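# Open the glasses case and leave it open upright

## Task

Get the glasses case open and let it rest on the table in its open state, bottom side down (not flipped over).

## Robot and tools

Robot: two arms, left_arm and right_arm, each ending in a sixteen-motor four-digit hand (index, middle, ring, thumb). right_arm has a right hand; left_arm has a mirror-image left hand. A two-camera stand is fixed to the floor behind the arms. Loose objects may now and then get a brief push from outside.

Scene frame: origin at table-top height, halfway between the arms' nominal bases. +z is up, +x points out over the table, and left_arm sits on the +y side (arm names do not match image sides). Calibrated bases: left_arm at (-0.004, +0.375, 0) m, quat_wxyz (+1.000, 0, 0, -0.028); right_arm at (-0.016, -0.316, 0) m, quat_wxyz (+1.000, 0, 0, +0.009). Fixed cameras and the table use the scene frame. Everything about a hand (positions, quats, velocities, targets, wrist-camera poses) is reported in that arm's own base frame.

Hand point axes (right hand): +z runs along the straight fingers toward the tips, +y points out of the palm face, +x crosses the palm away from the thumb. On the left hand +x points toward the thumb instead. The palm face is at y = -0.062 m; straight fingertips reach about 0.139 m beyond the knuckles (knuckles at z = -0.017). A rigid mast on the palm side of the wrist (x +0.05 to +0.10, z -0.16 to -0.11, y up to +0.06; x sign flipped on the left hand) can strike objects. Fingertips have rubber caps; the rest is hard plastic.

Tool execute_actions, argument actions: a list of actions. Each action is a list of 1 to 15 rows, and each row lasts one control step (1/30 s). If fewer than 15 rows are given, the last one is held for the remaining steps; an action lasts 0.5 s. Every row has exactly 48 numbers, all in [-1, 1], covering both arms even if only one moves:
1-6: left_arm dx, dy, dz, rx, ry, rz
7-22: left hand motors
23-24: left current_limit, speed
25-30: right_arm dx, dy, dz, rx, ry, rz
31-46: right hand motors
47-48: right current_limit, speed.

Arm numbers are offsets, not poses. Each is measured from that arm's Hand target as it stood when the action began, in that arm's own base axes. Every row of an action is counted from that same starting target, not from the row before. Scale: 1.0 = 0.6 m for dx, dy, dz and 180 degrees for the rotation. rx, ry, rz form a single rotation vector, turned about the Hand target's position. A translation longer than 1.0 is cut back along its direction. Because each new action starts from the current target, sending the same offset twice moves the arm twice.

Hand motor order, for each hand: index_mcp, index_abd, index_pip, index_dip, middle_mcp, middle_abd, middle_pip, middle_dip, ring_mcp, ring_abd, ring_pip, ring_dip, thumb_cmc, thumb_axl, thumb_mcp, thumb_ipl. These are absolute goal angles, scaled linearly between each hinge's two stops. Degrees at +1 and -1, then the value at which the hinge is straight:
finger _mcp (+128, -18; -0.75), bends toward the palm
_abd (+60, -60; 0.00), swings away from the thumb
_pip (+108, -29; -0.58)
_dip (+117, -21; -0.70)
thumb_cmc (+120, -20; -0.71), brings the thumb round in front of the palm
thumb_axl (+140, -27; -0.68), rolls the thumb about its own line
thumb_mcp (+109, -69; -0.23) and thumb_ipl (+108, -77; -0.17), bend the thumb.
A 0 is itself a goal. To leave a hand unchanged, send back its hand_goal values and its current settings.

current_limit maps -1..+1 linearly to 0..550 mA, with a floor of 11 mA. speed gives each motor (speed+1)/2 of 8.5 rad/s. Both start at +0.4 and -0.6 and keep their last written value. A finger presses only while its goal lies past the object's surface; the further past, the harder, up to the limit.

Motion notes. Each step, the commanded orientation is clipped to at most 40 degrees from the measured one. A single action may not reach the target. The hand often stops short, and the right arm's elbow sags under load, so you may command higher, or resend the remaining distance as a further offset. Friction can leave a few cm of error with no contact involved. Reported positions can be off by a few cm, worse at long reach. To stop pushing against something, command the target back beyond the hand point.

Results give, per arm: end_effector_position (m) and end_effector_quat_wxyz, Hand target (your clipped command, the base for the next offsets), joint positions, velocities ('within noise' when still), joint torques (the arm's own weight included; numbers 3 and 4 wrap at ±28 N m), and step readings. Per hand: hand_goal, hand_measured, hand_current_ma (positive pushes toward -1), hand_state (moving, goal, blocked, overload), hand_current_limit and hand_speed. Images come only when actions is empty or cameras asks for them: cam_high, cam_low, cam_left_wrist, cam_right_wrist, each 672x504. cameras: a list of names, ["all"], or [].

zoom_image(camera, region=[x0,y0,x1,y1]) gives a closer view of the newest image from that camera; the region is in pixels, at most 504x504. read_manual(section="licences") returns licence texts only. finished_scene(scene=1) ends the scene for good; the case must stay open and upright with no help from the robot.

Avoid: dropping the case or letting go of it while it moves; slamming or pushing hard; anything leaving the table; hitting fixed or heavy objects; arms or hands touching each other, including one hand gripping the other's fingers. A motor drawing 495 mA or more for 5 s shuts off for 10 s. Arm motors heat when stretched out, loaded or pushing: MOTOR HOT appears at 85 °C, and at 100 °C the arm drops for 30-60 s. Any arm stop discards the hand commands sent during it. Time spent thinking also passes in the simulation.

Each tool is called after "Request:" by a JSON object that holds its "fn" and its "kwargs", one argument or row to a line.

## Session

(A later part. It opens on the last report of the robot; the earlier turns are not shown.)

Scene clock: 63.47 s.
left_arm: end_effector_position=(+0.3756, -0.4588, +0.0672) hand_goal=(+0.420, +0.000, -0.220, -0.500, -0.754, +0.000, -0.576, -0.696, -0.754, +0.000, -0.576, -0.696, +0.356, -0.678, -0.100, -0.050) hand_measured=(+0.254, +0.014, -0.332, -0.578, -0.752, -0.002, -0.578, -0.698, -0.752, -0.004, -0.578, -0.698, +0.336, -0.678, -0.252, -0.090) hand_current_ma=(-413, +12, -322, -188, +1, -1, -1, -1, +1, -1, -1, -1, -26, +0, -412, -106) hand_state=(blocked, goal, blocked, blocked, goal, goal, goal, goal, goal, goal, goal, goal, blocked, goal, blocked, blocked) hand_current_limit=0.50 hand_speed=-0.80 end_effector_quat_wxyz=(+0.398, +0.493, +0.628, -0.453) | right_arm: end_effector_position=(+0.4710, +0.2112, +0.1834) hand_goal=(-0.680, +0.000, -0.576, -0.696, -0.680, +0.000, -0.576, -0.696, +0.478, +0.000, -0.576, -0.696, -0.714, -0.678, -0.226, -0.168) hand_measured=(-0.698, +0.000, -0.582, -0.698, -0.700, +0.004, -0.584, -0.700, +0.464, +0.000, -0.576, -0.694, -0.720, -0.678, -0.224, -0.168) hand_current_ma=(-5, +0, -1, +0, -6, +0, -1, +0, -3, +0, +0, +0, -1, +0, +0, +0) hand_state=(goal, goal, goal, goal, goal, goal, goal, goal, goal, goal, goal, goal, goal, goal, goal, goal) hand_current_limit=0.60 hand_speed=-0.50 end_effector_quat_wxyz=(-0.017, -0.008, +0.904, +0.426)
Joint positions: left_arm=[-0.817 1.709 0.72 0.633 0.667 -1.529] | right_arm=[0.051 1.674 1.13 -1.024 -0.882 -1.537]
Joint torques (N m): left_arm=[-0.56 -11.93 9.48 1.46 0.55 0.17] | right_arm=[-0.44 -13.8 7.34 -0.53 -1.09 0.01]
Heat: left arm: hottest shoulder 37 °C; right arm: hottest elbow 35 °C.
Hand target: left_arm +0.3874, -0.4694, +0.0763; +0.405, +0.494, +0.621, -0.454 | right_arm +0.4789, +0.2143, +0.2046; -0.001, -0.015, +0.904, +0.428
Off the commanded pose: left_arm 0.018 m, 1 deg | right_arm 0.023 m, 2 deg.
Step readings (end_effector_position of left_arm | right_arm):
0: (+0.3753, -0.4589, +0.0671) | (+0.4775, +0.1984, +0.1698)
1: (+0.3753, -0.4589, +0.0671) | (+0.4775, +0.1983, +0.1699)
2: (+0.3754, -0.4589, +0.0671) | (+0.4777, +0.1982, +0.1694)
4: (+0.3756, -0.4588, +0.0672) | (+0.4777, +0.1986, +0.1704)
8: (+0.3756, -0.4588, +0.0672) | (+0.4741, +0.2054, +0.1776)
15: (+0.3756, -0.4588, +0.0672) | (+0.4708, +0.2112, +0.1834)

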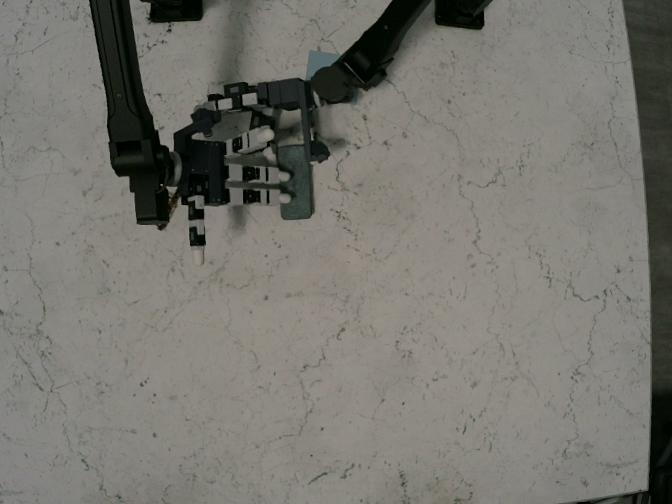

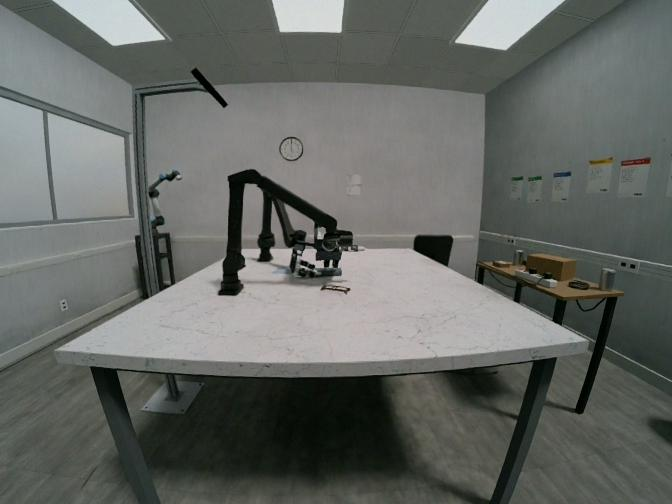

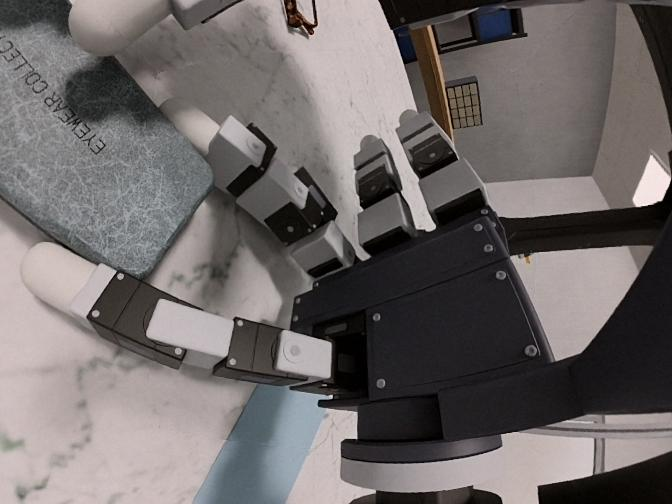

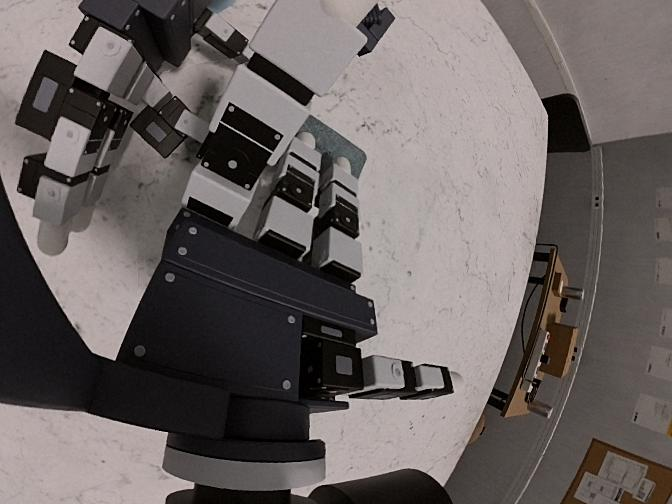

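Request:
{"fn": "execute_actions", "kwargs": {
  "actions": [
    [[0,0,0.0,0,0,0,0.42,0,-0.22,-0.5,-0.754,0,-0.576,-0.696,-0.754,0,-0.576,-0.696,0.357,-0.678,-0.1,-0.05,0.5,-0.8,0,-0.09,0,0,0,0,-0.3,0,-0.576,-0.696,-0.754,0,-0.576,-0.696,0.479,0,-0.576,-0.696,-0.714,-0.678,-0.226,-0.168,0.6,-0.5]],
    [[0,0,0.0,0,0,0,0.42,0,-0.22,-0.5,-0.754,0,-0.576,-0.696,-0.754,0,-0.576,-0.696,0.357,-0.678,-0.1,-0.05,0.5,-0.8,-0.013,0.018,-0.083,0,0,0,-0.3,0,-0.576,-0.696,-0.754,0,-0.576,-0.696,0.479,0,-0.576,-0.696,-0.714,-0.678,-0.226,-0.168,0.6,-0.5]]
  ],
  "cameras": ["cam_right_wrist", "cam_high", "cam_left_wrist", "cam_low"]
}}

Request:
{"fn": "zoom_image", "kwargs": {
  "camera": "cam_right_wrist",
  "region": [230, 50, 400, 200]
}}

Request:
{"fn": "zoom_image", "kwargs": {
  "camera": "cam_high",
  "region": [220, 60, 420, 230]
}}

Request:
{"fn": "zoom_image", "kwargs": {
  "camera": "cam_left_wrist",
  "region": [0, 0, 250, 300]
}}

Scene clock: 65.30 s.
left_arm: end_effector_position=(+0.3756, -0.4588, +0.0672) hand_goal=(+0.420, +0.000, -0.220, -0.500, -0.754, +0.000, -0.576, -0.696, -0.754, +0.000, -0.576, -0.696, +0.356, -0.678, -0.100, -0.050) hand_measured=(+0.254, +0.014, -0.332, -0.578, -0.752, -0.002, -0.578, -0.698, -0.752, -0.004, -0.578, -0.698, +0.336, -0.678, -0.252, -0.090) hand_current_ma=(-413, +12, -322, -188, +1, -1, -1, -1, +1, -1, -1, -1, -26, +0, -412, -106) hand_state=(blocked, goal, blocked, blocked, goal, goal, goal, goal, goal, goal, goal, goal, blocked, goal, blocked, blocked) hand_current_limit=0.50 hand_speed=-0.80 end_effector_quat_wxyz=(+0.398, +0.493, +0.628, -0.453) | right_arm: end_effector_position=(+0.4703, +0.1665, +0.1591) hand_goal=(-0.300, +0.000, -0.576, -0.696, -0.754, +0.000, -0.576, -0.696, +0.478, +0.000, -0.576, -0.696, -0.714, -0.678, -0.226, -0.168) hand_measured=(-0.322, +0.000, -0.582, -0.698, -0.760, +0.002, -0.582, -0.700, +0.464, +0.000, -0.576, -0.694, -0.720, -0.678, -0.224, -0.168) hand_current_ma=(-8, +0, -1, +0, -1, +0, -1, +0, -3, +0, +0, +0, -1, +0, +0, +0) hand_state=(blocked, goal, goal, goal, goal, goal, goal, goal, goal, goal, goal, goal, goal, goal, goal, goal) hand_current_limit=0.60 hand_speed=-0.50 end_effector_quat_wxyz=(+0.003, -0.014, +0.904, +0.427)
Joint positions: left_arm=[-0.817 1.709 0.72 0.633 0.667 -1.529] | right_arm=[-0.048 1.715 1.107 -1.032 -0.88 -1.682]
Joint torques (N m): left_arm=[-0.5 -11.99 9.47 1.46 0.55 0.17] | right_arm=[-0.03 -11.11 4.85 0.06 -1.12 -0.02]
Heat: left arm: hottest shoulder 37 °C; right arm: hottest elbow 35 °C.
Hand target: left_arm +0.3874, -0.4694, +0.0763; +0.405, +0.494, +0.621, -0.454 | right_arm +0.4712, +0.1711, +0.1548; +0.000, -0.015, +0.904, +0.428
Off the commanded pose: left_arm 0.018 m, 1 deg | right_arm 0.006 m, 0 deg.
Step readings (end_effector_position of left_arm | right_arm):
0: (+0.3756, -0.4588, +0.0672) | (+0.4710, +0.2112, +0.1834)
1: (+0.3756, -0.4588, +0.0672) | (+0.4709, +0.2110, +0.1833)
2: (+0.3756, -0.4588, +0.0672) | (+0.4697, +0.2096, +0.1833)
4: (+0.3756, -0.4588, +0.0672) | (+0.4664, +0.2033, +0.1832)
8: (+0.3756, -0.4588, +0.0672) | (+0.4670, +0.1760, +0.1838)
15: (+0.3756, -0.4588, +0.0672) | (+0.4694, +0.1586, +0.1895)
16: (+0.3756, -0.4588, +0.0672) | (+0.4692, +0.1586, +0.1898)
17: (+0.3756, -0.4588, +0.0672) | (+0.4697, +0.1586, +0.1899)
19: (+0.3756, -0.4588, +0.0672) | (+0.4722, +0.1602, +0.1876)
23: (+0.3756, -0.4588, +0.0672) | (+0.4727, +0.1634, +0.1742)
30: (+0.3756, -0.4588, +0.0672) | (+0.4699, +0.1658, +0.1591)

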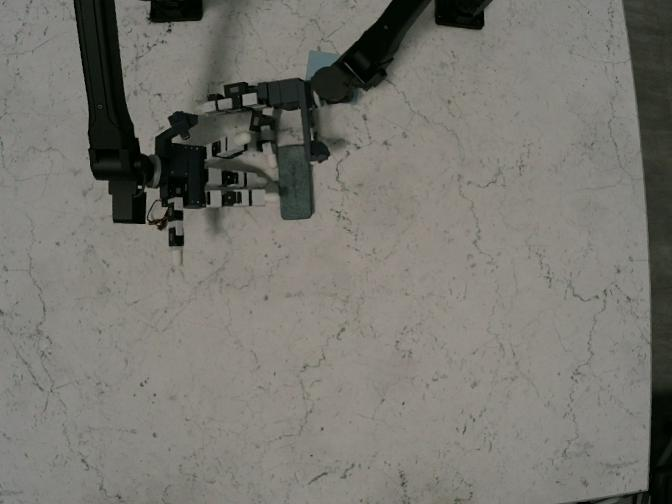

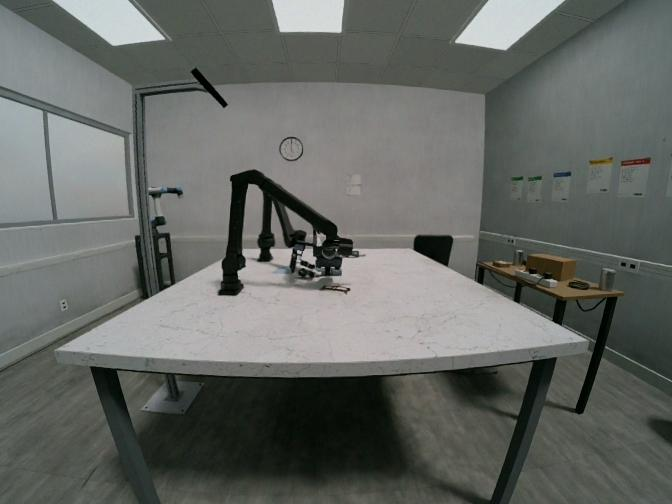

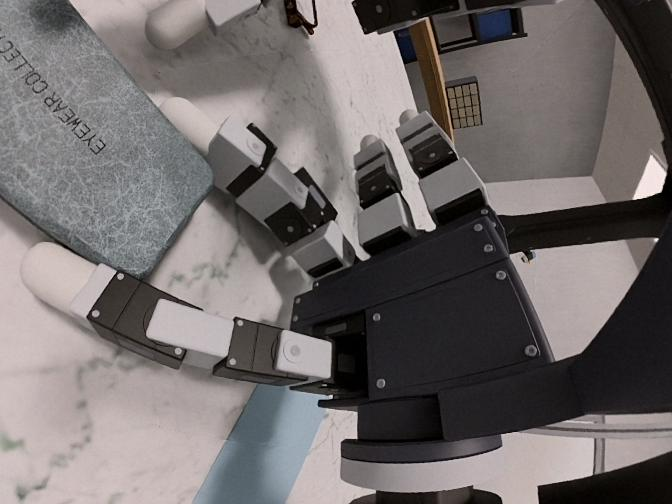

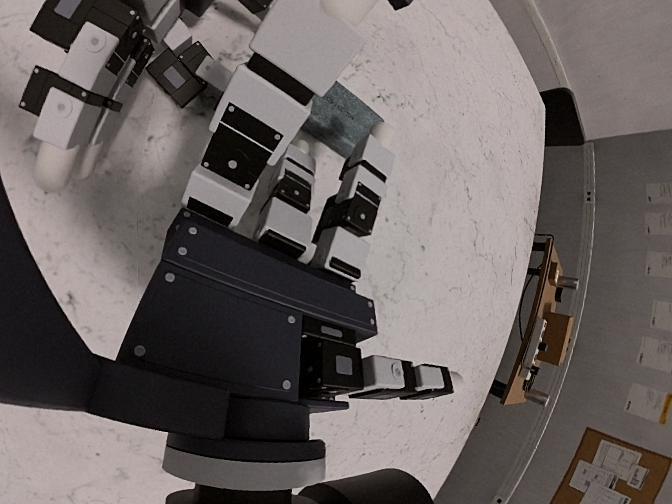

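Scaled by 2.965 from the camera's 672x504 image, which has a finer 960x720 frame.

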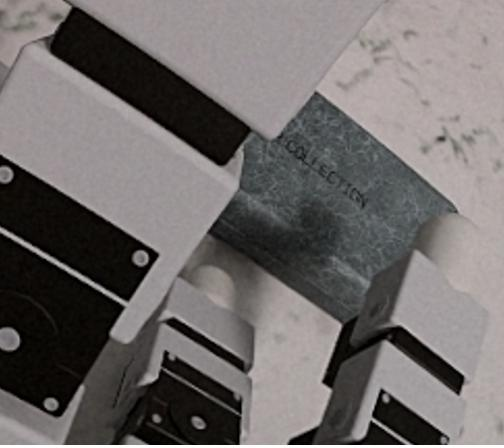

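Scaled by 2.520 from the camera's 672x504 image, which has a finer 960x720 frame.

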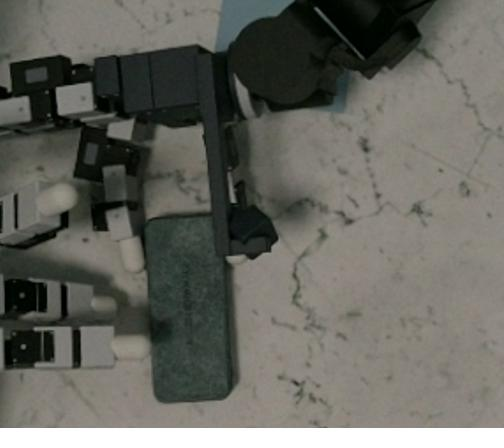

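Scaled by 1.680 from the camera's 672x504 image, which has a finer 960x720 frame.

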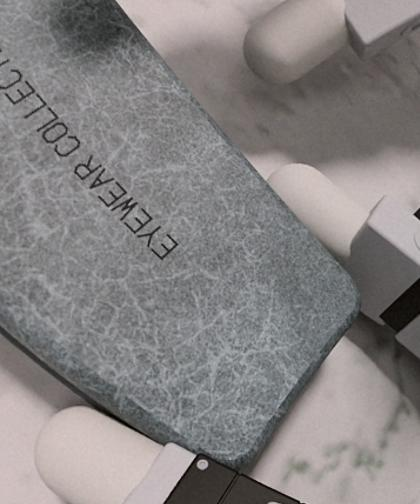

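Request:
{"fn": "execute_actions", "kwargs": {
  "actions": [
    [[0,0,0.0,0,0,0,0.42,0,-0.22,-0.5,-0.754,0,-0.576,-0.696,-0.754,0,-0.576,-0.696,0.357,-0.678,-0.1,-0.05,0.5,-0.8,0,0.04,0.028,0,0,0,-0.3,0,-0.576,-0.696,-0.754,0,-0.576,-0.696,0.479,0,-0.576,-0.696,-0.714,-0.678,-0.226,-0.168,0.6,-0.5]],
    [[0,0,0.0,0,0,0,0.42,0,-0.22,-0.5,-0.754,0,-0.576,-0.696,-0.754,0,-0.576,-0.696,0.357,-0.678,-0.1,-0.05,0.5,-0.8,0,0.03,0,0,0,0,-0.3,0,-0.576,-0.696,-0.754,0,-0.576,-0.696,0.479,0,-0.576,-0.696,-0.714,-0.678,-0.226,-0.168,0.6,-0.5]]
  ],
  "cameras": ["cam_high", "cam_left_wrist", "cam_low"]
}}

Request:
{"fn": "zoom_image", "kwargs": {
  "camera": "cam_high",
  "region": [220, 60, 420, 230]
}}

Request:
{"fn": "zoom_image", "kwargs": {
  "camera": "cam_left_wrist",
  "region": [0, 0, 250, 300]
}}

Request:
{"fn": "zoom_image", "kwargs": {
  "camera": "cam_low",
  "region": [280, 230, 360, 300]
}}

Scene clock: 67.00 s.
left_arm: end_effector_position=(+0.3785, -0.4567, +0.0674) hand_goal=(+0.420, +0.000, -0.220, -0.500, -0.754, +0.000, -0.576, -0.696, -0.754, +0.000, -0.576, -0.696, +0.356, -0.678, -0.100, -0.050) hand_measured=(+0.254, +0.008, -0.332, -0.578, -0.752, -0.002, -0.578, -0.698, -0.752, -0.004, -0.578, -0.698, +0.336, -0.678, -0.252, -0.090) hand_current_ma=(-412, +6, -322, -188, +1, -1, -1, -1, +1, -1, -1, -1, -26, +0, -412, -106) hand_state=(blocked, goal, blocked, blocked, goal, goal, goal, goal, goal, goal, goal, goal, blocked, goal, blocked, blocked) hand_current_limit=0.50 hand_speed=-0.80 end_effector_quat_wxyz=(+0.400, +0.491, +0.630, -0.451) | right_arm: end_effector_position=(+0.4752, +0.2014, +0.1631) hand_goal=(-0.300, +0.000, -0.576, -0.696, -0.754, +0.000, -0.576, -0.696, +0.478, +0.000, -0.576, -0.696, -0.714, -0.678, -0.226, -0.168) hand_measured=(-0.322, +0.000, -0.582, -0.698, -0.786, +0.016, -0.592, -0.700, +0.464, +0.000, -0.576, -0.694, -0.720, -0.678, -0.224, -0.168) hand_current_ma=(-8, +0, -1, +0, -18, +3, -4, +0, -3, +0, +0, +0, -1, +0, +0, +0) hand_state=(blocked, goal, goal, goal, blocked, goal, goal, goal, goal, goal, goal, goal, goal, goal, goal, goal) hand_current_limit=0.60 hand_speed=-0.50 end_effector_quat_wxyz=(-0.008, -0.003, +0.905, +0.426)
Joint positions: left_arm=[-0.812 1.709 0.72 0.633 0.664 -1.529] | right_arm=[0.03 1.702 1.106 -0.964 -0.879 -1.542]
Joint torques (N m): left_arm=[-1.03 -11.93 9.46 1.46 0.66 0.18] | right_arm=[1.03 -13.74 4.67 0.46 -1.21 0.02]
Heat: left arm: hottest shoulder 37 °C; right arm: hottest elbow 35 °C.
Hand target: left_arm +0.3875, -0.4694, +0.0764; +0.405, +0.493, +0.621, -0.454 | right_arm +0.4712, +0.2131, +0.1717; +0.000, -0.016, +0.904, +0.428
Off the commanded pose: left_arm 0.018 m, 1 deg | right_arm 0.015 m, 2 deg.
Step readings (end_effector_position of left_arm | right_arm):
0: (+0.3756, -0.4588, +0.0672) | (+0.4703, +0.1665, +0.1591)
1: (+0.3756, -0.4588, +0.0672) | (+0.4703, +0.1667, +0.1591)
2: (+0.3756, -0.4588, +0.0672) | (+0.4702, +0.1686, +0.1591)
4: (+0.3756, -0.4588, +0.0672) | (+0.4708, +0.1718, +0.1589)
8: (+0.3756, -0.4588, +0.0672) | (+0.4688, +0.1855, +0.1587)
15: (+0.3757, -0.4589, +0.0674) | (+0.4684, +0.1930, +0.1592)
16: (+0.3757, -0.4589, +0.0674) | (+0.4688, +0.1929, +0.1592)
17: (+0.3757, -0.4589, +0.0674) | (+0.4696, +0.1934, +0.1592)
19: (+0.3757, -0.4589, +0.0674) | (+0.4716, +0.1951, +0.1593)
23: (+0.3776, -0.4574, +0.0674) | (+0.4735, +0.1993, +0.1619)
30: (+0.3785, -0.4567, +0.0674) | (+0.4748, +0.2015, +0.1632)
Images, in order (width x height): cam_high 672x504, cam_low 672x504, cam_left_wrist 672x504.

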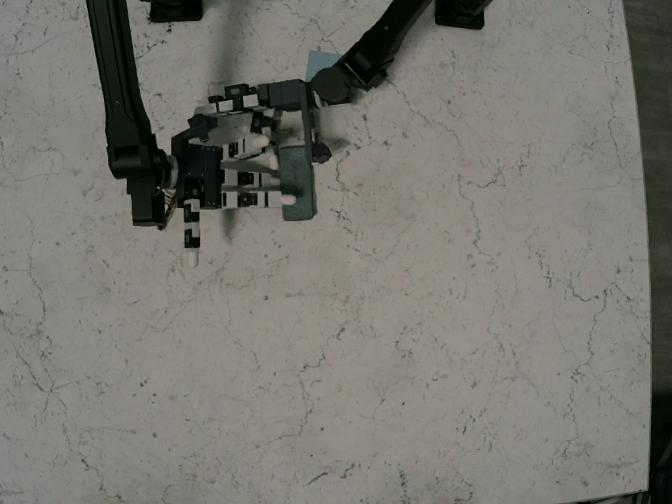

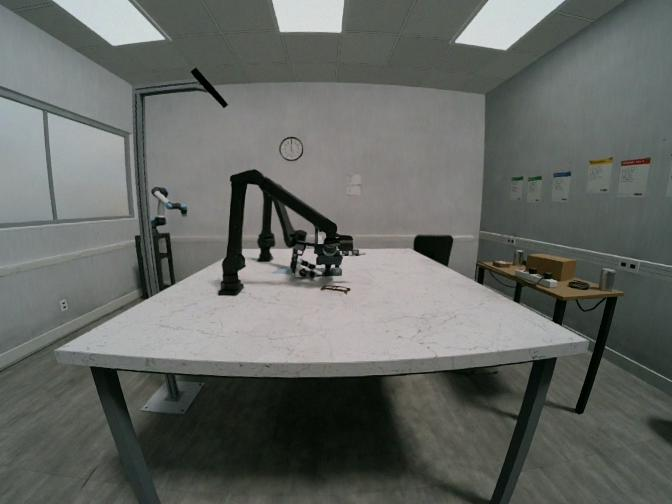

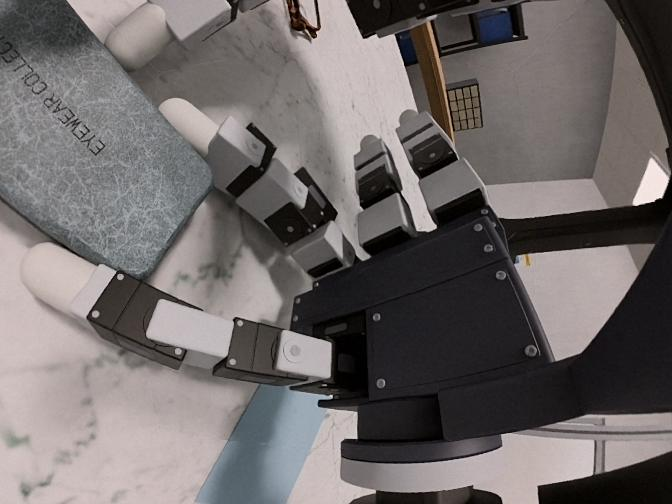

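Scaled by 2.520 from the camera's 672x504 image, which has a finer 960x720 frame.

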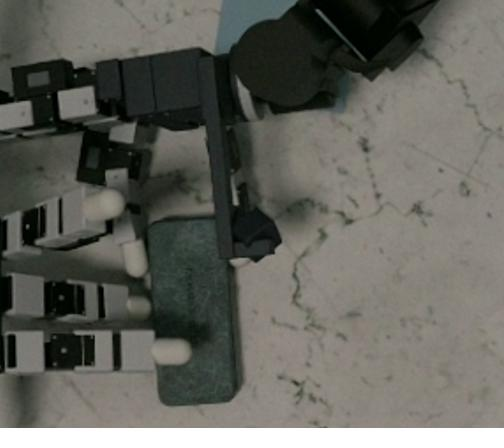

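Scaled by 1.680 from the camera's 672x504 image, which has a finer 960x720 frame.

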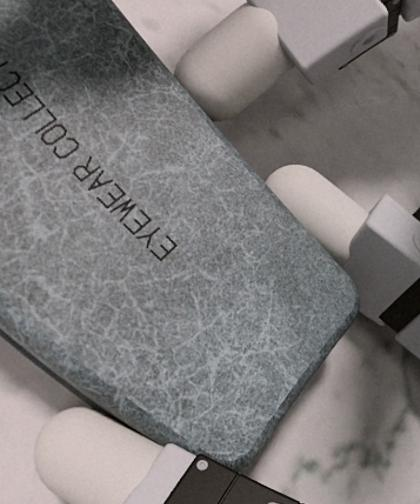

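Scaled by 6.300 from the camera's 672x504 image, which has a finer 960x720 frame.

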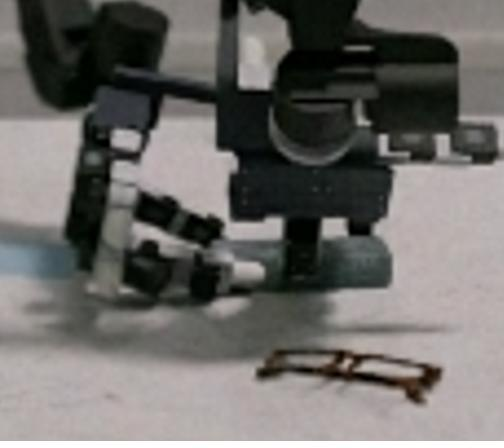

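Request:
{"fn": "execute_actions", "kwargs": {
  "actions": [
    [[0,0,0.0,0,0,0,0.42,0,-0.22,-0.5,-0.754,0,-0.576,-0.696,-0.754,0,-0.576,-0.696,0.357,-0.678,-0.1,-0.05,0.5,-0.8,0,0.02,0.03,0,0,0,-0.3,0,-0.576,-0.696,-0.7,0,-0.5,-0.6,0.479,0,-0.576,-0.696,-0.714,-0.678,-0.226,-0.168,0.6,-0.7]]
  ],
  "cameras": ["cam_high", "cam_left_wrist", "cam_low"]
}}

Request:
{"fn": "zoom_image", "kwargs": {
  "camera": "cam_high",
  "region": [220, 60, 420, 230]
}}

Request:
{"fn": "zoom_image", "kwargs": {
  "camera": "cam_left_wrist",
  "region": [0, 0, 250, 300]
}}

Request:
{"fn": "zoom_image", "kwargs": {
  "camera": "cam_low",
  "region": [280, 230, 360, 300]
}}

Scene clock: 70.40 s.
left_arm: end_effector_position=(+0.3794, -0.4562, +0.0676) hand_goal=(+0.420, +0.000, -0.220, -0.500, -0.754, +0.000, -0.576, -0.696, -0.754, +0.000, -0.576, -0.696, +0.356, -0.678, -0.100, -0.050) hand_measured=(+0.254, +0.030, -0.328, -0.558, -0.752, -0.002, -0.578, -0.698, -0.752, -0.004, -0.578, -0.698, +0.328, -0.678, -0.252, -0.090) hand_current_ma=(-412, +38, -307, -124, +1, -1, -1, -1, +1, -1, -1, -1, -45, +0, -412, -106) hand_state=(blocked, blocked, blocked, blocked, goal, goal, goal, goal, goal, goal, goal, goal, blocked, goal, blocked, blocked) hand_current_limit=0.50 hand_speed=-0.80 end_effector_quat_wxyz=(+0.401, +0.491, +0.629, -0.449) | right_arm: end_effector_position=(+0.4751, +0.2071, +0.1667) hand_goal=(-0.300, +0.000, -0.576, -0.696, -0.700, +0.000, -0.500, -0.600, +0.478, +0.000, -0.576, -0.696, -0.714, -0.678, -0.226, -0.168) hand_measured=(-0.322, +0.000, -0.582, -0.698, -0.798, -0.016, -0.578, -0.646, +0.464, +0.000, -0.576, -0.694, -0.720, -0.678, -0.224, -0.168) hand_current_ma=(-8, +0, -1, +0, -160, -3, -89, -32, -3, +0, +0, +0, -1, +0, +0, +0) hand_state=(blocked, goal, goal, goal, blocked, goal, blocked, blocked, goal, goal, goal, goal, goal, goal, goal, goal) hand_current_limit=0.60 hand_speed=-0.70 end_effector_quat_wxyz=(-0.011, +0.005, +0.909, +0.416)
Joint positions: left_arm=[-0.811 1.709 0.72 0.633 0.662 -1.525] | right_arm=[0.045 1.684 1.106 -0.964 -0.859 -1.501]
Joint torques (N m): left_arm=[-0.97 -12.04 9.47 1.48 0.74 0.14] | right_arm=[2.02 -14.62 5.78 0.01 -1.98 -0.01]
Heat: left arm: hottest shoulder 37 °C; right arm: hottest elbow 35 °C.
Hand target: left_arm +0.3874, -0.4695, +0.0764; +0.405, +0.494, +0.621, -0.454 | right_arm +0.4712, +0.2251, +0.1897; +0.000, -0.015, +0.904, +0.428
Off the commanded pose: left_arm 0.018 m, 1 deg | right_arm 0.030 m, 3 deg.
Step readings (end_effector_position of left_arm | right_arm):
0: (+0.3785, -0.4567, +0.0674) | (+0.4753, +0.2014, +0.1631)
1: (+0.3785, -0.4567, +0.0674) | (+0.4753, +0.2014, +0.1631)
2: (+0.3786, -0.4567, +0.0674) | (+0.4755, +0.2014, +0.1628)
4: (+0.3788, -0.4565, +0.0674) | (+0.4754, +0.2024, +0.1626)
8: (+0.3792, -0.4563, +0.0675) | (+0.4746, +0.2058, +0.1653)
15: (+0.3793, -0.4562, +0.0676) | (+0.4748, +0.2071, +0.1668)
Images, in order (width x height): cam_high 672x504, cam_low 672x504, cam_left_wrist 672x504.

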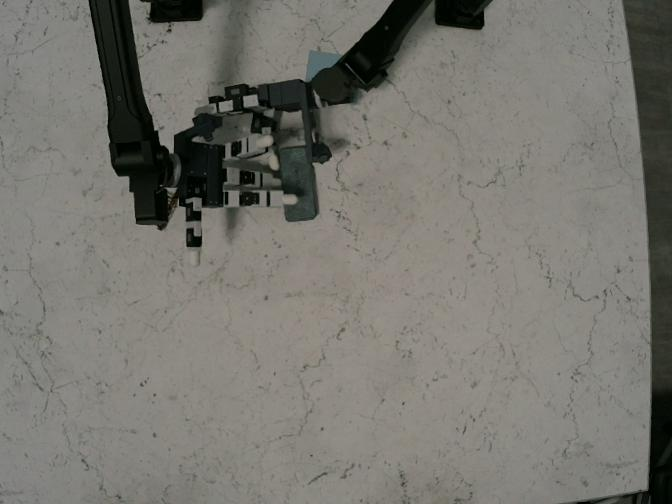

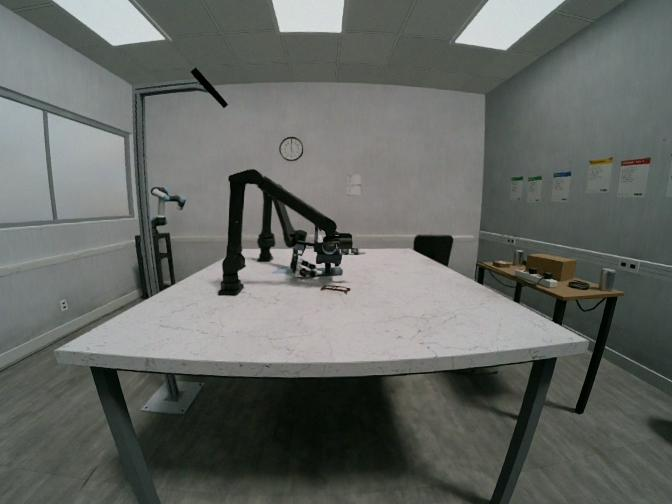

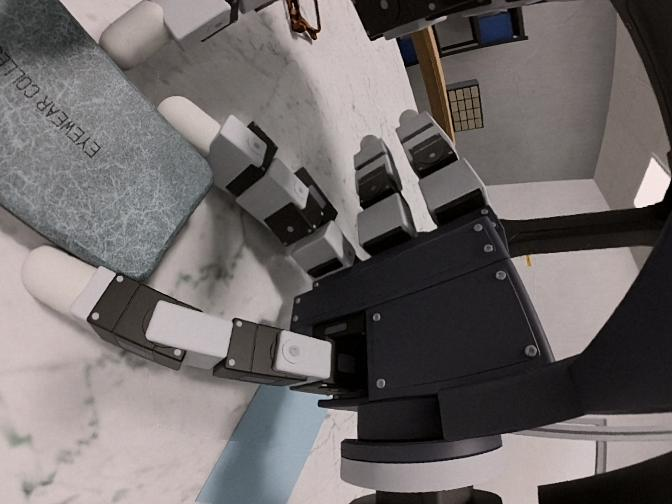

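Scaled by 2.520 from the camera's 672x504 image, which has a finer 960x720 frame.

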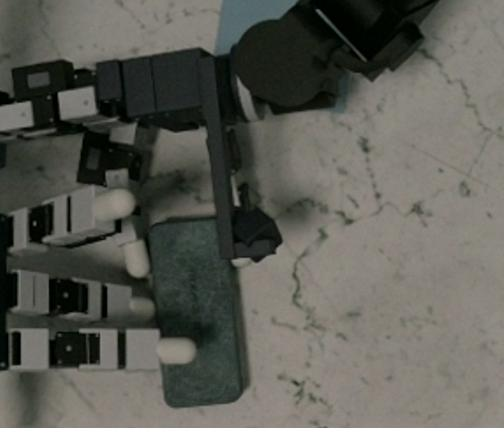

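Scaled by 1.680 from the camera's 672x504 image, which has a finer 960x720 frame.

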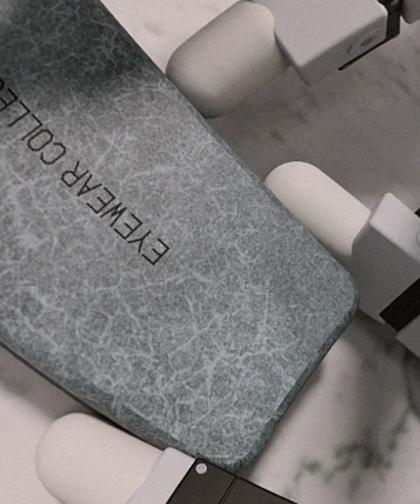

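Scaled by 6.300 from the camera's 672x504 image, which has a finer 960x720 frame.

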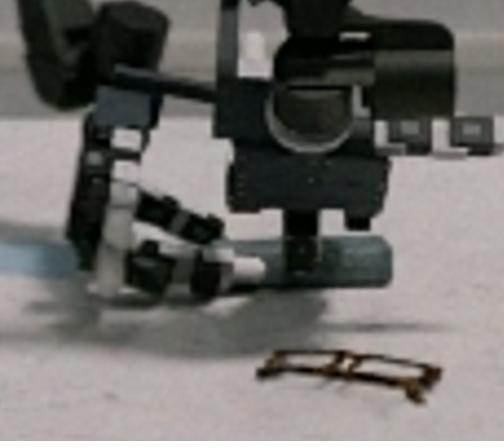

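Request:
{"fn": "execute_actions", "kwargs": {
  "actions": [
    [[0,0,0.0,0,0,0,0.42,0,-0.22,-0.5,-0.754,0,-0.576,-0.696,-0.754,0,-0.576,-0.696,0.357,-0.678,-0.1,-0.05,0.5,-0.8,0,0.0,0.03,0,0,0,-0.3,0,-0.576,-0.696,-0.65,0,-0.5,-0.6,0.479,0,-0.576,-0.696,-0.714,-0.678,-0.226,-0.168,0.6,-0.8]]
  ],
  "cameras": ["cam_high", "cam_left_wrist", "cam_low"]
}}

Request:
{"fn": "zoom_image", "kwargs": {
  "camera": "cam_high",
  "region": [220, 60, 420, 230]
}}

Request:
{"fn": "zoom_image", "kwargs": {
  "camera": "cam_left_wrist",
  "region": [0, 0, 250, 300]
}}

Request:
{"fn": "zoom_image", "kwargs": {
  "camera": "cam_low",
  "region": [280, 230, 360, 300]
}}

Scene clock: 71.37 s.
left_arm: end_effector_position=(+0.3789, -0.4570, +0.0681) hand_goal=(+0.420, +0.000, -0.220, -0.500, -0.754, +0.000, -0.576, -0.696, -0.754, +0.000, -0.576, -0.696, +0.356, -0.678, -0.100, -0.050) hand_measured=(+0.254, +0.026, -0.328, -0.556, -0.752, -0.002, -0.578, -0.698, -0.752, -0.004, -0.578, -0.698, +0.330, -0.676, -0.252, -0.090) hand_current_ma=(-412, +30, -305, -117, +1, -1, -1, -1, +1, -1, -1, -1, -39, +1, -413, -106) hand_state=(blocked, blocked, blocked, blocked, goal, goal, goal, goal, goal, goal, goal, goal, blocked, goal, blocked, blocked) hand_current_limit=0.50 hand_speed=-0.80 end_effector_quat_wxyz=(+0.401, +0.492, +0.628, -0.450) | right_arm: end_effector_position=(+0.4630, +0.2222, +0.1863) hand_goal=(-0.300, +0.000, -0.576, -0.696, -0.650, +0.000, -0.500, -0.600, +0.478, +0.000, -0.576, -0.696, -0.714, -0.678, -0.226, -0.168) hand_measured=(-0.322, +0.000, -0.582, -0.698, -0.670, -0.004, -0.508, -0.604, +0.464, +0.000, -0.576, -0.694, -0.720, -0.678, -0.224, -0.168) hand_current_ma=(-8, +0, -1, +0, -7, +0, -1, +0, -3, +0, +0, +0, -1, +0, +0, +0) hand_state=(blocked, goal, goal, goal, blocked, goal, goal, goal, goal, goal, goal, goal, goal, goal, goal, goal) hand_current_limit=0.60 hand_speed=-0.80 end_effector_quat_wxyz=(-0.017, -0.009, +0.905, +0.426)
Joint positions: left_arm=[-0.811 1.709 0.721 0.633 0.666 -1.524] | right_arm=[0.076 1.648 1.106 -0.996 -0.88 -1.498]
Joint torques (N m): left_arm=[-0.97 -11.99 9.44 1.46 0.58 0.14] | right_arm=[-0.32 -13.33 7.43 -0.46 -1.12 0]
Heat: left arm: hottest shoulder 37 °C; right arm: hottest elbow 35 °C.
Hand target: left_arm +0.3875, -0.4695, +0.0765; +0.405, +0.494, +0.621, -0.454 | right_arm +0.4712, +0.2251, +0.2077; +0.000, -0.015, +0.904, +0.428
Off the commanded pose: left_arm 0.017 m, 1 deg | right_arm 0.023 m, 2 deg.
Step readings (end_effector_position of left_arm | right_arm):
0: (+0.3794, -0.4562, +0.0676) | (+0.4751, +0.2071, +0.1667)
1: (+0.3794, -0.4562, +0.0676) | (+0.4751, +0.2071, +0.1667)
2: (+0.3794, -0.4562, +0.0676) | (+0.4751, +0.2071, +0.1670)
4: (+0.3794, -0.4562, +0.0676) | (+0.4744, +0.2071, +0.1679)
8: (+0.3794, -0.4562, +0.0676) | (+0.4720, +0.2076, +0.1734)
15: (+0.3789, -0.4570, +0.0681) | (+0.4649, +0.2185, +0.1860)
Images, in order (width x height): cam_high 672x504, cam_low 672x504, cam_left_wrist 672x504.

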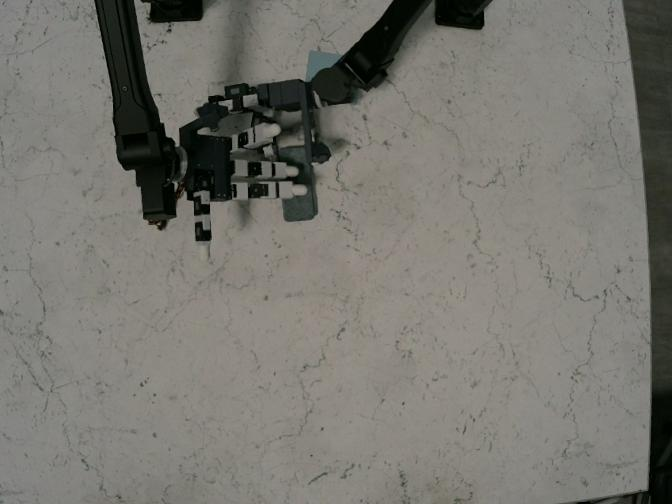

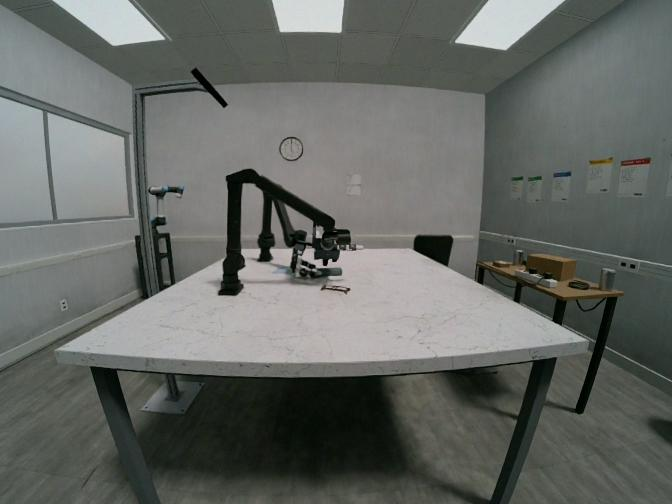

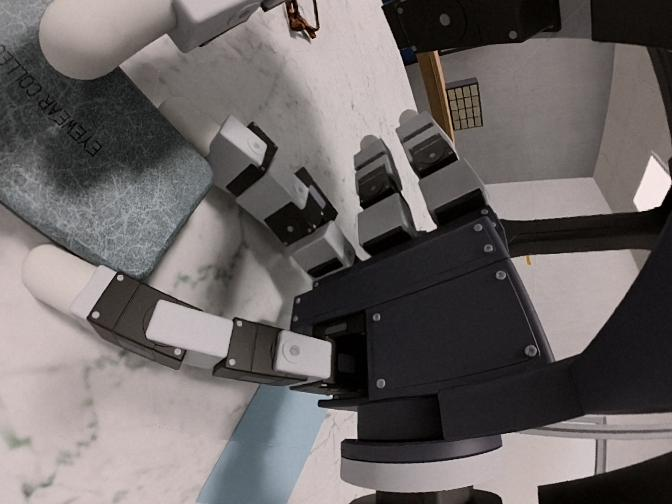

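Scaled by 2.520 from the camera's 672x504 image, which has a finer 960x720 frame.

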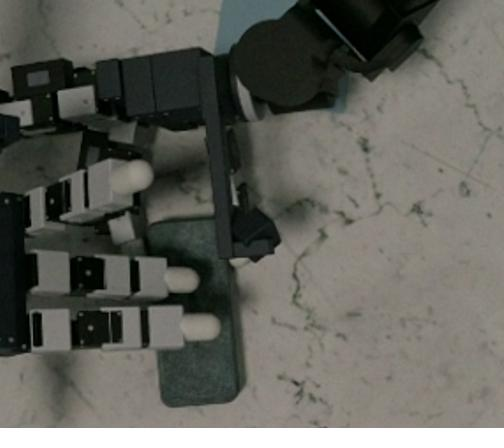

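Scaled by 1.680 from the camera's 672x504 image, which has a finer 960x720 frame.

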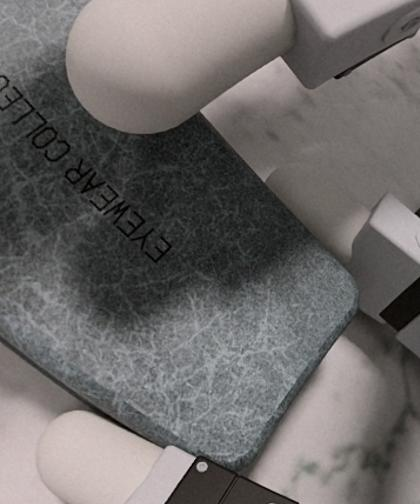

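Scaled by 6.300 from the camera's 672x504 image, which has a finer 960x720 frame.

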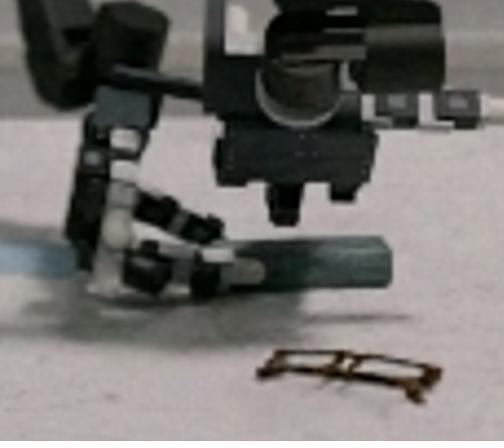

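Request:
{"fn": "execute_actions", "kwargs": {
  "actions": [
    [[0,0,0.0,0,0,0,0.42,0,-0.22,-0.5,-0.754,0,-0.576,-0.696,-0.754,0,-0.576,-0.696,0.357,-0.678,-0.1,-0.05,0.5,-0.8,0.0,-0.1,0,0,0,0,-0.3,0,-0.576,-0.696,-0.754,0,-0.576,-0.696,0.479,0,-0.576,-0.696,-0.714,-0.678,-0.226,-0.168,0.6,-0.5]],
    [[0,0,0.0,0,0,0,0.42,0,-0.22,-0.5,-0.754,0,-0.576,-0.696,-0.754,0,-0.576,-0.696,0.357,-0.678,-0.1,-0.05,0.5,-0.8,0,0.02,-0.11,0,0,0,-0.3,0,-0.576,-0.696,-0.754,0,-0.576,-0.696,0.479,0,-0.576,-0.696,-0.714,-0.678,-0.226,-0.168,0.6,-0.5]],
    [[0,0,0.0,0,0,0,0.42,0,-0.22,-0.5,-0.754,0,-0.576,-0.696,-0.754,0,-0.576,-0.696,0.357,-0.678,-0.1,-0.05,0.5,-0.8,0,0.03,0,0,0,0,-0.3,0,-0.576,-0.696,-0.754,0,-0.576,-0.696,0.479,0,-0.576,-0.696,-0.714,-0.678,-0.226,-0.168,0.6,-0.5]]
  ],
  "cameras": ["cam_high", "cam_left_wrist", "cam_low"]
}}

Request:
{"fn": "zoom_image", "kwargs": {
  "camera": "cam_high",
  "region": [220, 60, 420, 230]
}}

Request:
{"fn": "zoom_image", "kwargs": {
  "camera": "cam_left_wrist",
  "region": [0, 0, 250, 300]
}}

Request:
{"fn": "zoom_image", "kwargs": {
  "camera": "cam_low",
  "region": [280, 230, 360, 300]
}}

Scene clock: 73.77 s.
left_arm: end_effector_position=(+0.3789, -0.4570, +0.0681) hand_goal=(+0.420, +0.000, -0.220, -0.500, -0.754, +0.000, -0.576, -0.696, -0.754, +0.000, -0.576, -0.696, +0.356, -0.678, -0.100, -0.050) hand_measured=(+0.254, +0.026, -0.328, -0.556, -0.752, -0.002, -0.578, -0.698, -0.752, -0.004, -0.578, -0.698, +0.330, -0.676, -0.252, -0.090) hand_current_ma=(-412, +30, -305, -117, +1, -1, -1, -1, +1, -1, -1, -1, -39, +1, -412, -106) hand_state=(blocked, blocked, blocked, blocked, goal, goal, goal, goal, goal, goal, goal, goal, blocked, goal, blocked, blocked) hand_current_limit=0.50 hand_speed=-0.80 end_effector_quat_wxyz=(+0.401, +0.492, +0.628, -0.450) | right_arm: end_effector_position=(+0.4717, +0.1920, +0.1420) hand_goal=(-0.300, +0.000, -0.576, -0.696, -0.754, +0.000, -0.576, -0.696, +0.478, +0.000, -0.576, -0.696, -0.714, -0.678, -0.226, -0.168) hand_measured=(-0.320, +0.000, -0.582, -0.698, -0.756, -0.002, -0.576, -0.694, +0.464, +0.000, -0.576, -0.694, -0.720, -0.678, -0.224, -0.168) hand_current_ma=(-7, +0, -1, +0, +0, +0, +0, +0, -3, +0, +0, +0, -1, +0, +0, +0) hand_state=(blocked, goal, goal, goal, goal, goal, goal, goal, goal, goal, goal, goal, goal, goal, goal, goal) hand_current_limit=0.60 hand_speed=-0.50 end_effector_quat_wxyz=(-0.001, -0.015, +0.904, +0.427)
Joint positions: left_arm=[-0.811 1.709 0.721 0.633 0.666 -1.524] | right_arm=[0.008 1.738 1.084 -0.931 -0.883 -1.603]
Joint torques (N m): left_arm=[-1.08 -11.93 9.42 1.46 0.57 0.13] | right_arm=[-0.26 -12.4 4.42 0.2 -1.1 0.02]
Heat: left arm: hottest shoulder 37 °C; right arm: hottest elbow 35 °C.
Hand target: left_arm +0.3875, -0.4695, +0.0765; +0.405, +0.494, +0.621, -0.454 | right_arm +0.4712, +0.1950, +0.1417; +0.000, -0.015, +0.904, +0.428
Off the commanded pose: left_arm 0.017 m, 1 deg | right_arm 0.003 m, 0 deg.
Step readings (end_effector_position of left_arm | right_arm):
0: (+0.3789, -0.4570, +0.0681) | (+0.4630, +0.2222, +0.1863)
1: (+0.3789, -0.4570, +0.0681) | (+0.4628, +0.2220, +0.1863)
2: (+0.3789, -0.4570, +0.0681) | (+0.4618, +0.2203, +0.1862)
4: (+0.3789, -0.4570, +0.0681) | (+0.4585, +0.2127, +0.1863)
8: (+0.3789, -0.4570, +0.0681) | (+0.4601, +0.1823, +0.1865)
15: (+0.3789, -0.4570, +0.0681) | (+0.4619, +0.1626, +0.1921)
16: (+0.3789, -0.4570, +0.0681) | (+0.4617, +0.1626, +0.1926)
17: (+0.3789, -0.4570, +0.0681) | (+0.4624, +0.1629, +0.1922)
19: (+0.3789, -0.4570, +0.0681) | (+0.4669, +0.1650, +0.1878)
23: (+0.3789, -0.4570, +0.0681) | (+0.4710, +0.1685, +0.1652)
30: (+0.3789, -0.4570, +0.0681) | (+0.4683, +0.1721, +0.1428)
31: (+0.3789, -0.4570, +0.0681) | (+0.4686, +0.1726, +0.1428)
32: (+0.3789, -0.4570, +0.0681) | (+0.4691, +0.1740, +0.1428)
34: (+0.3789, -0.4570, +0.0681) | (+0.4707, +0.1772, +0.1428)
38: (+0.3789, -0.4570, +0.0681) | (+0.4714, +0.1865, +0.1428)
45: (+0.3789, -0.4570, +0.0681) | (+0.4712, +0.1921, +0.1423)
Images, in order (width x height): cam_high 672x504, cam_low 672x504, cam_left_wrist 672x504.

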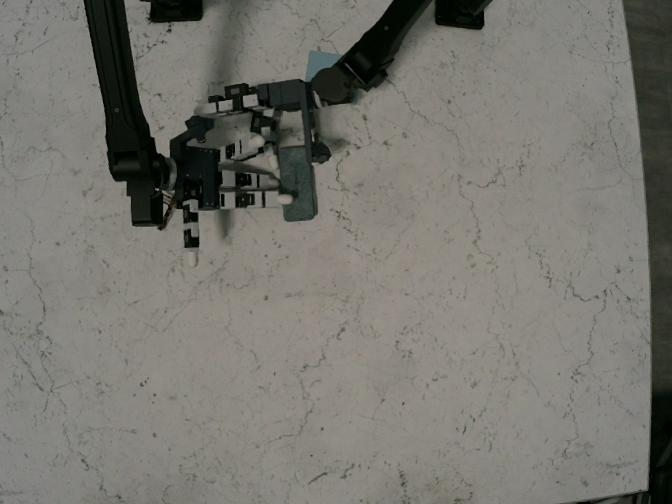

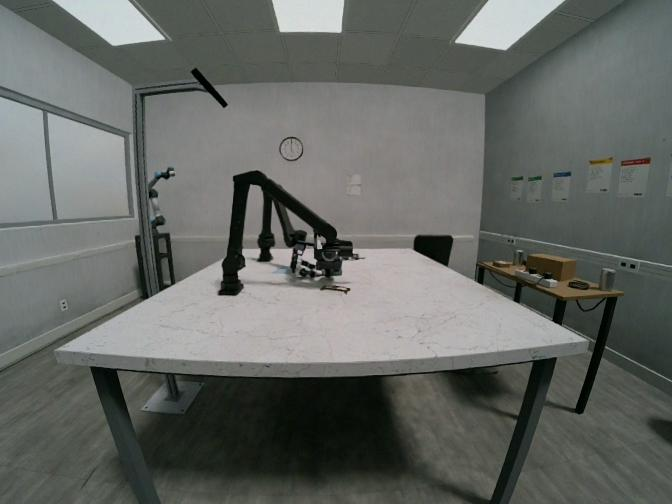

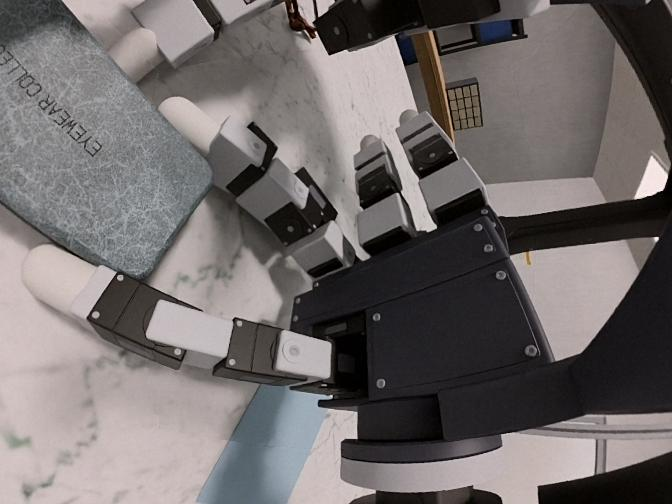

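Scaled by 2.520 from the camera's 672x504 image, which has a finer 960x720 frame.

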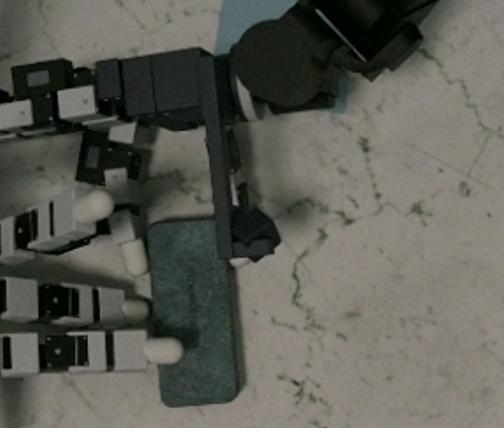

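Scaled by 1.680 from the camera's 672x504 image, which has a finer 960x720 frame.

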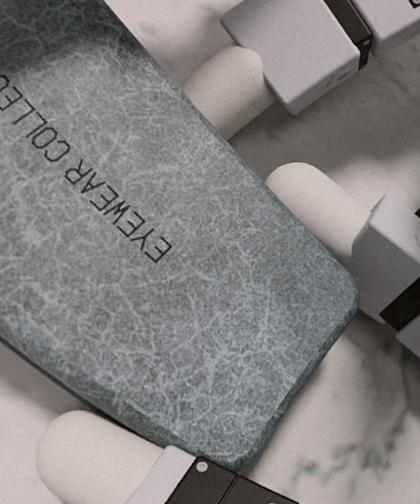

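Scaled by 6.300 from the camera's 672x504 image, which has a finer 960x720 frame.

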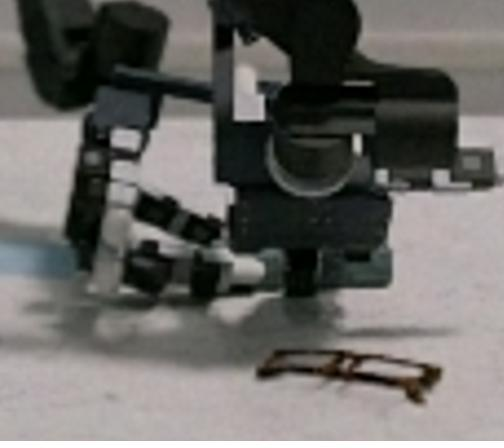

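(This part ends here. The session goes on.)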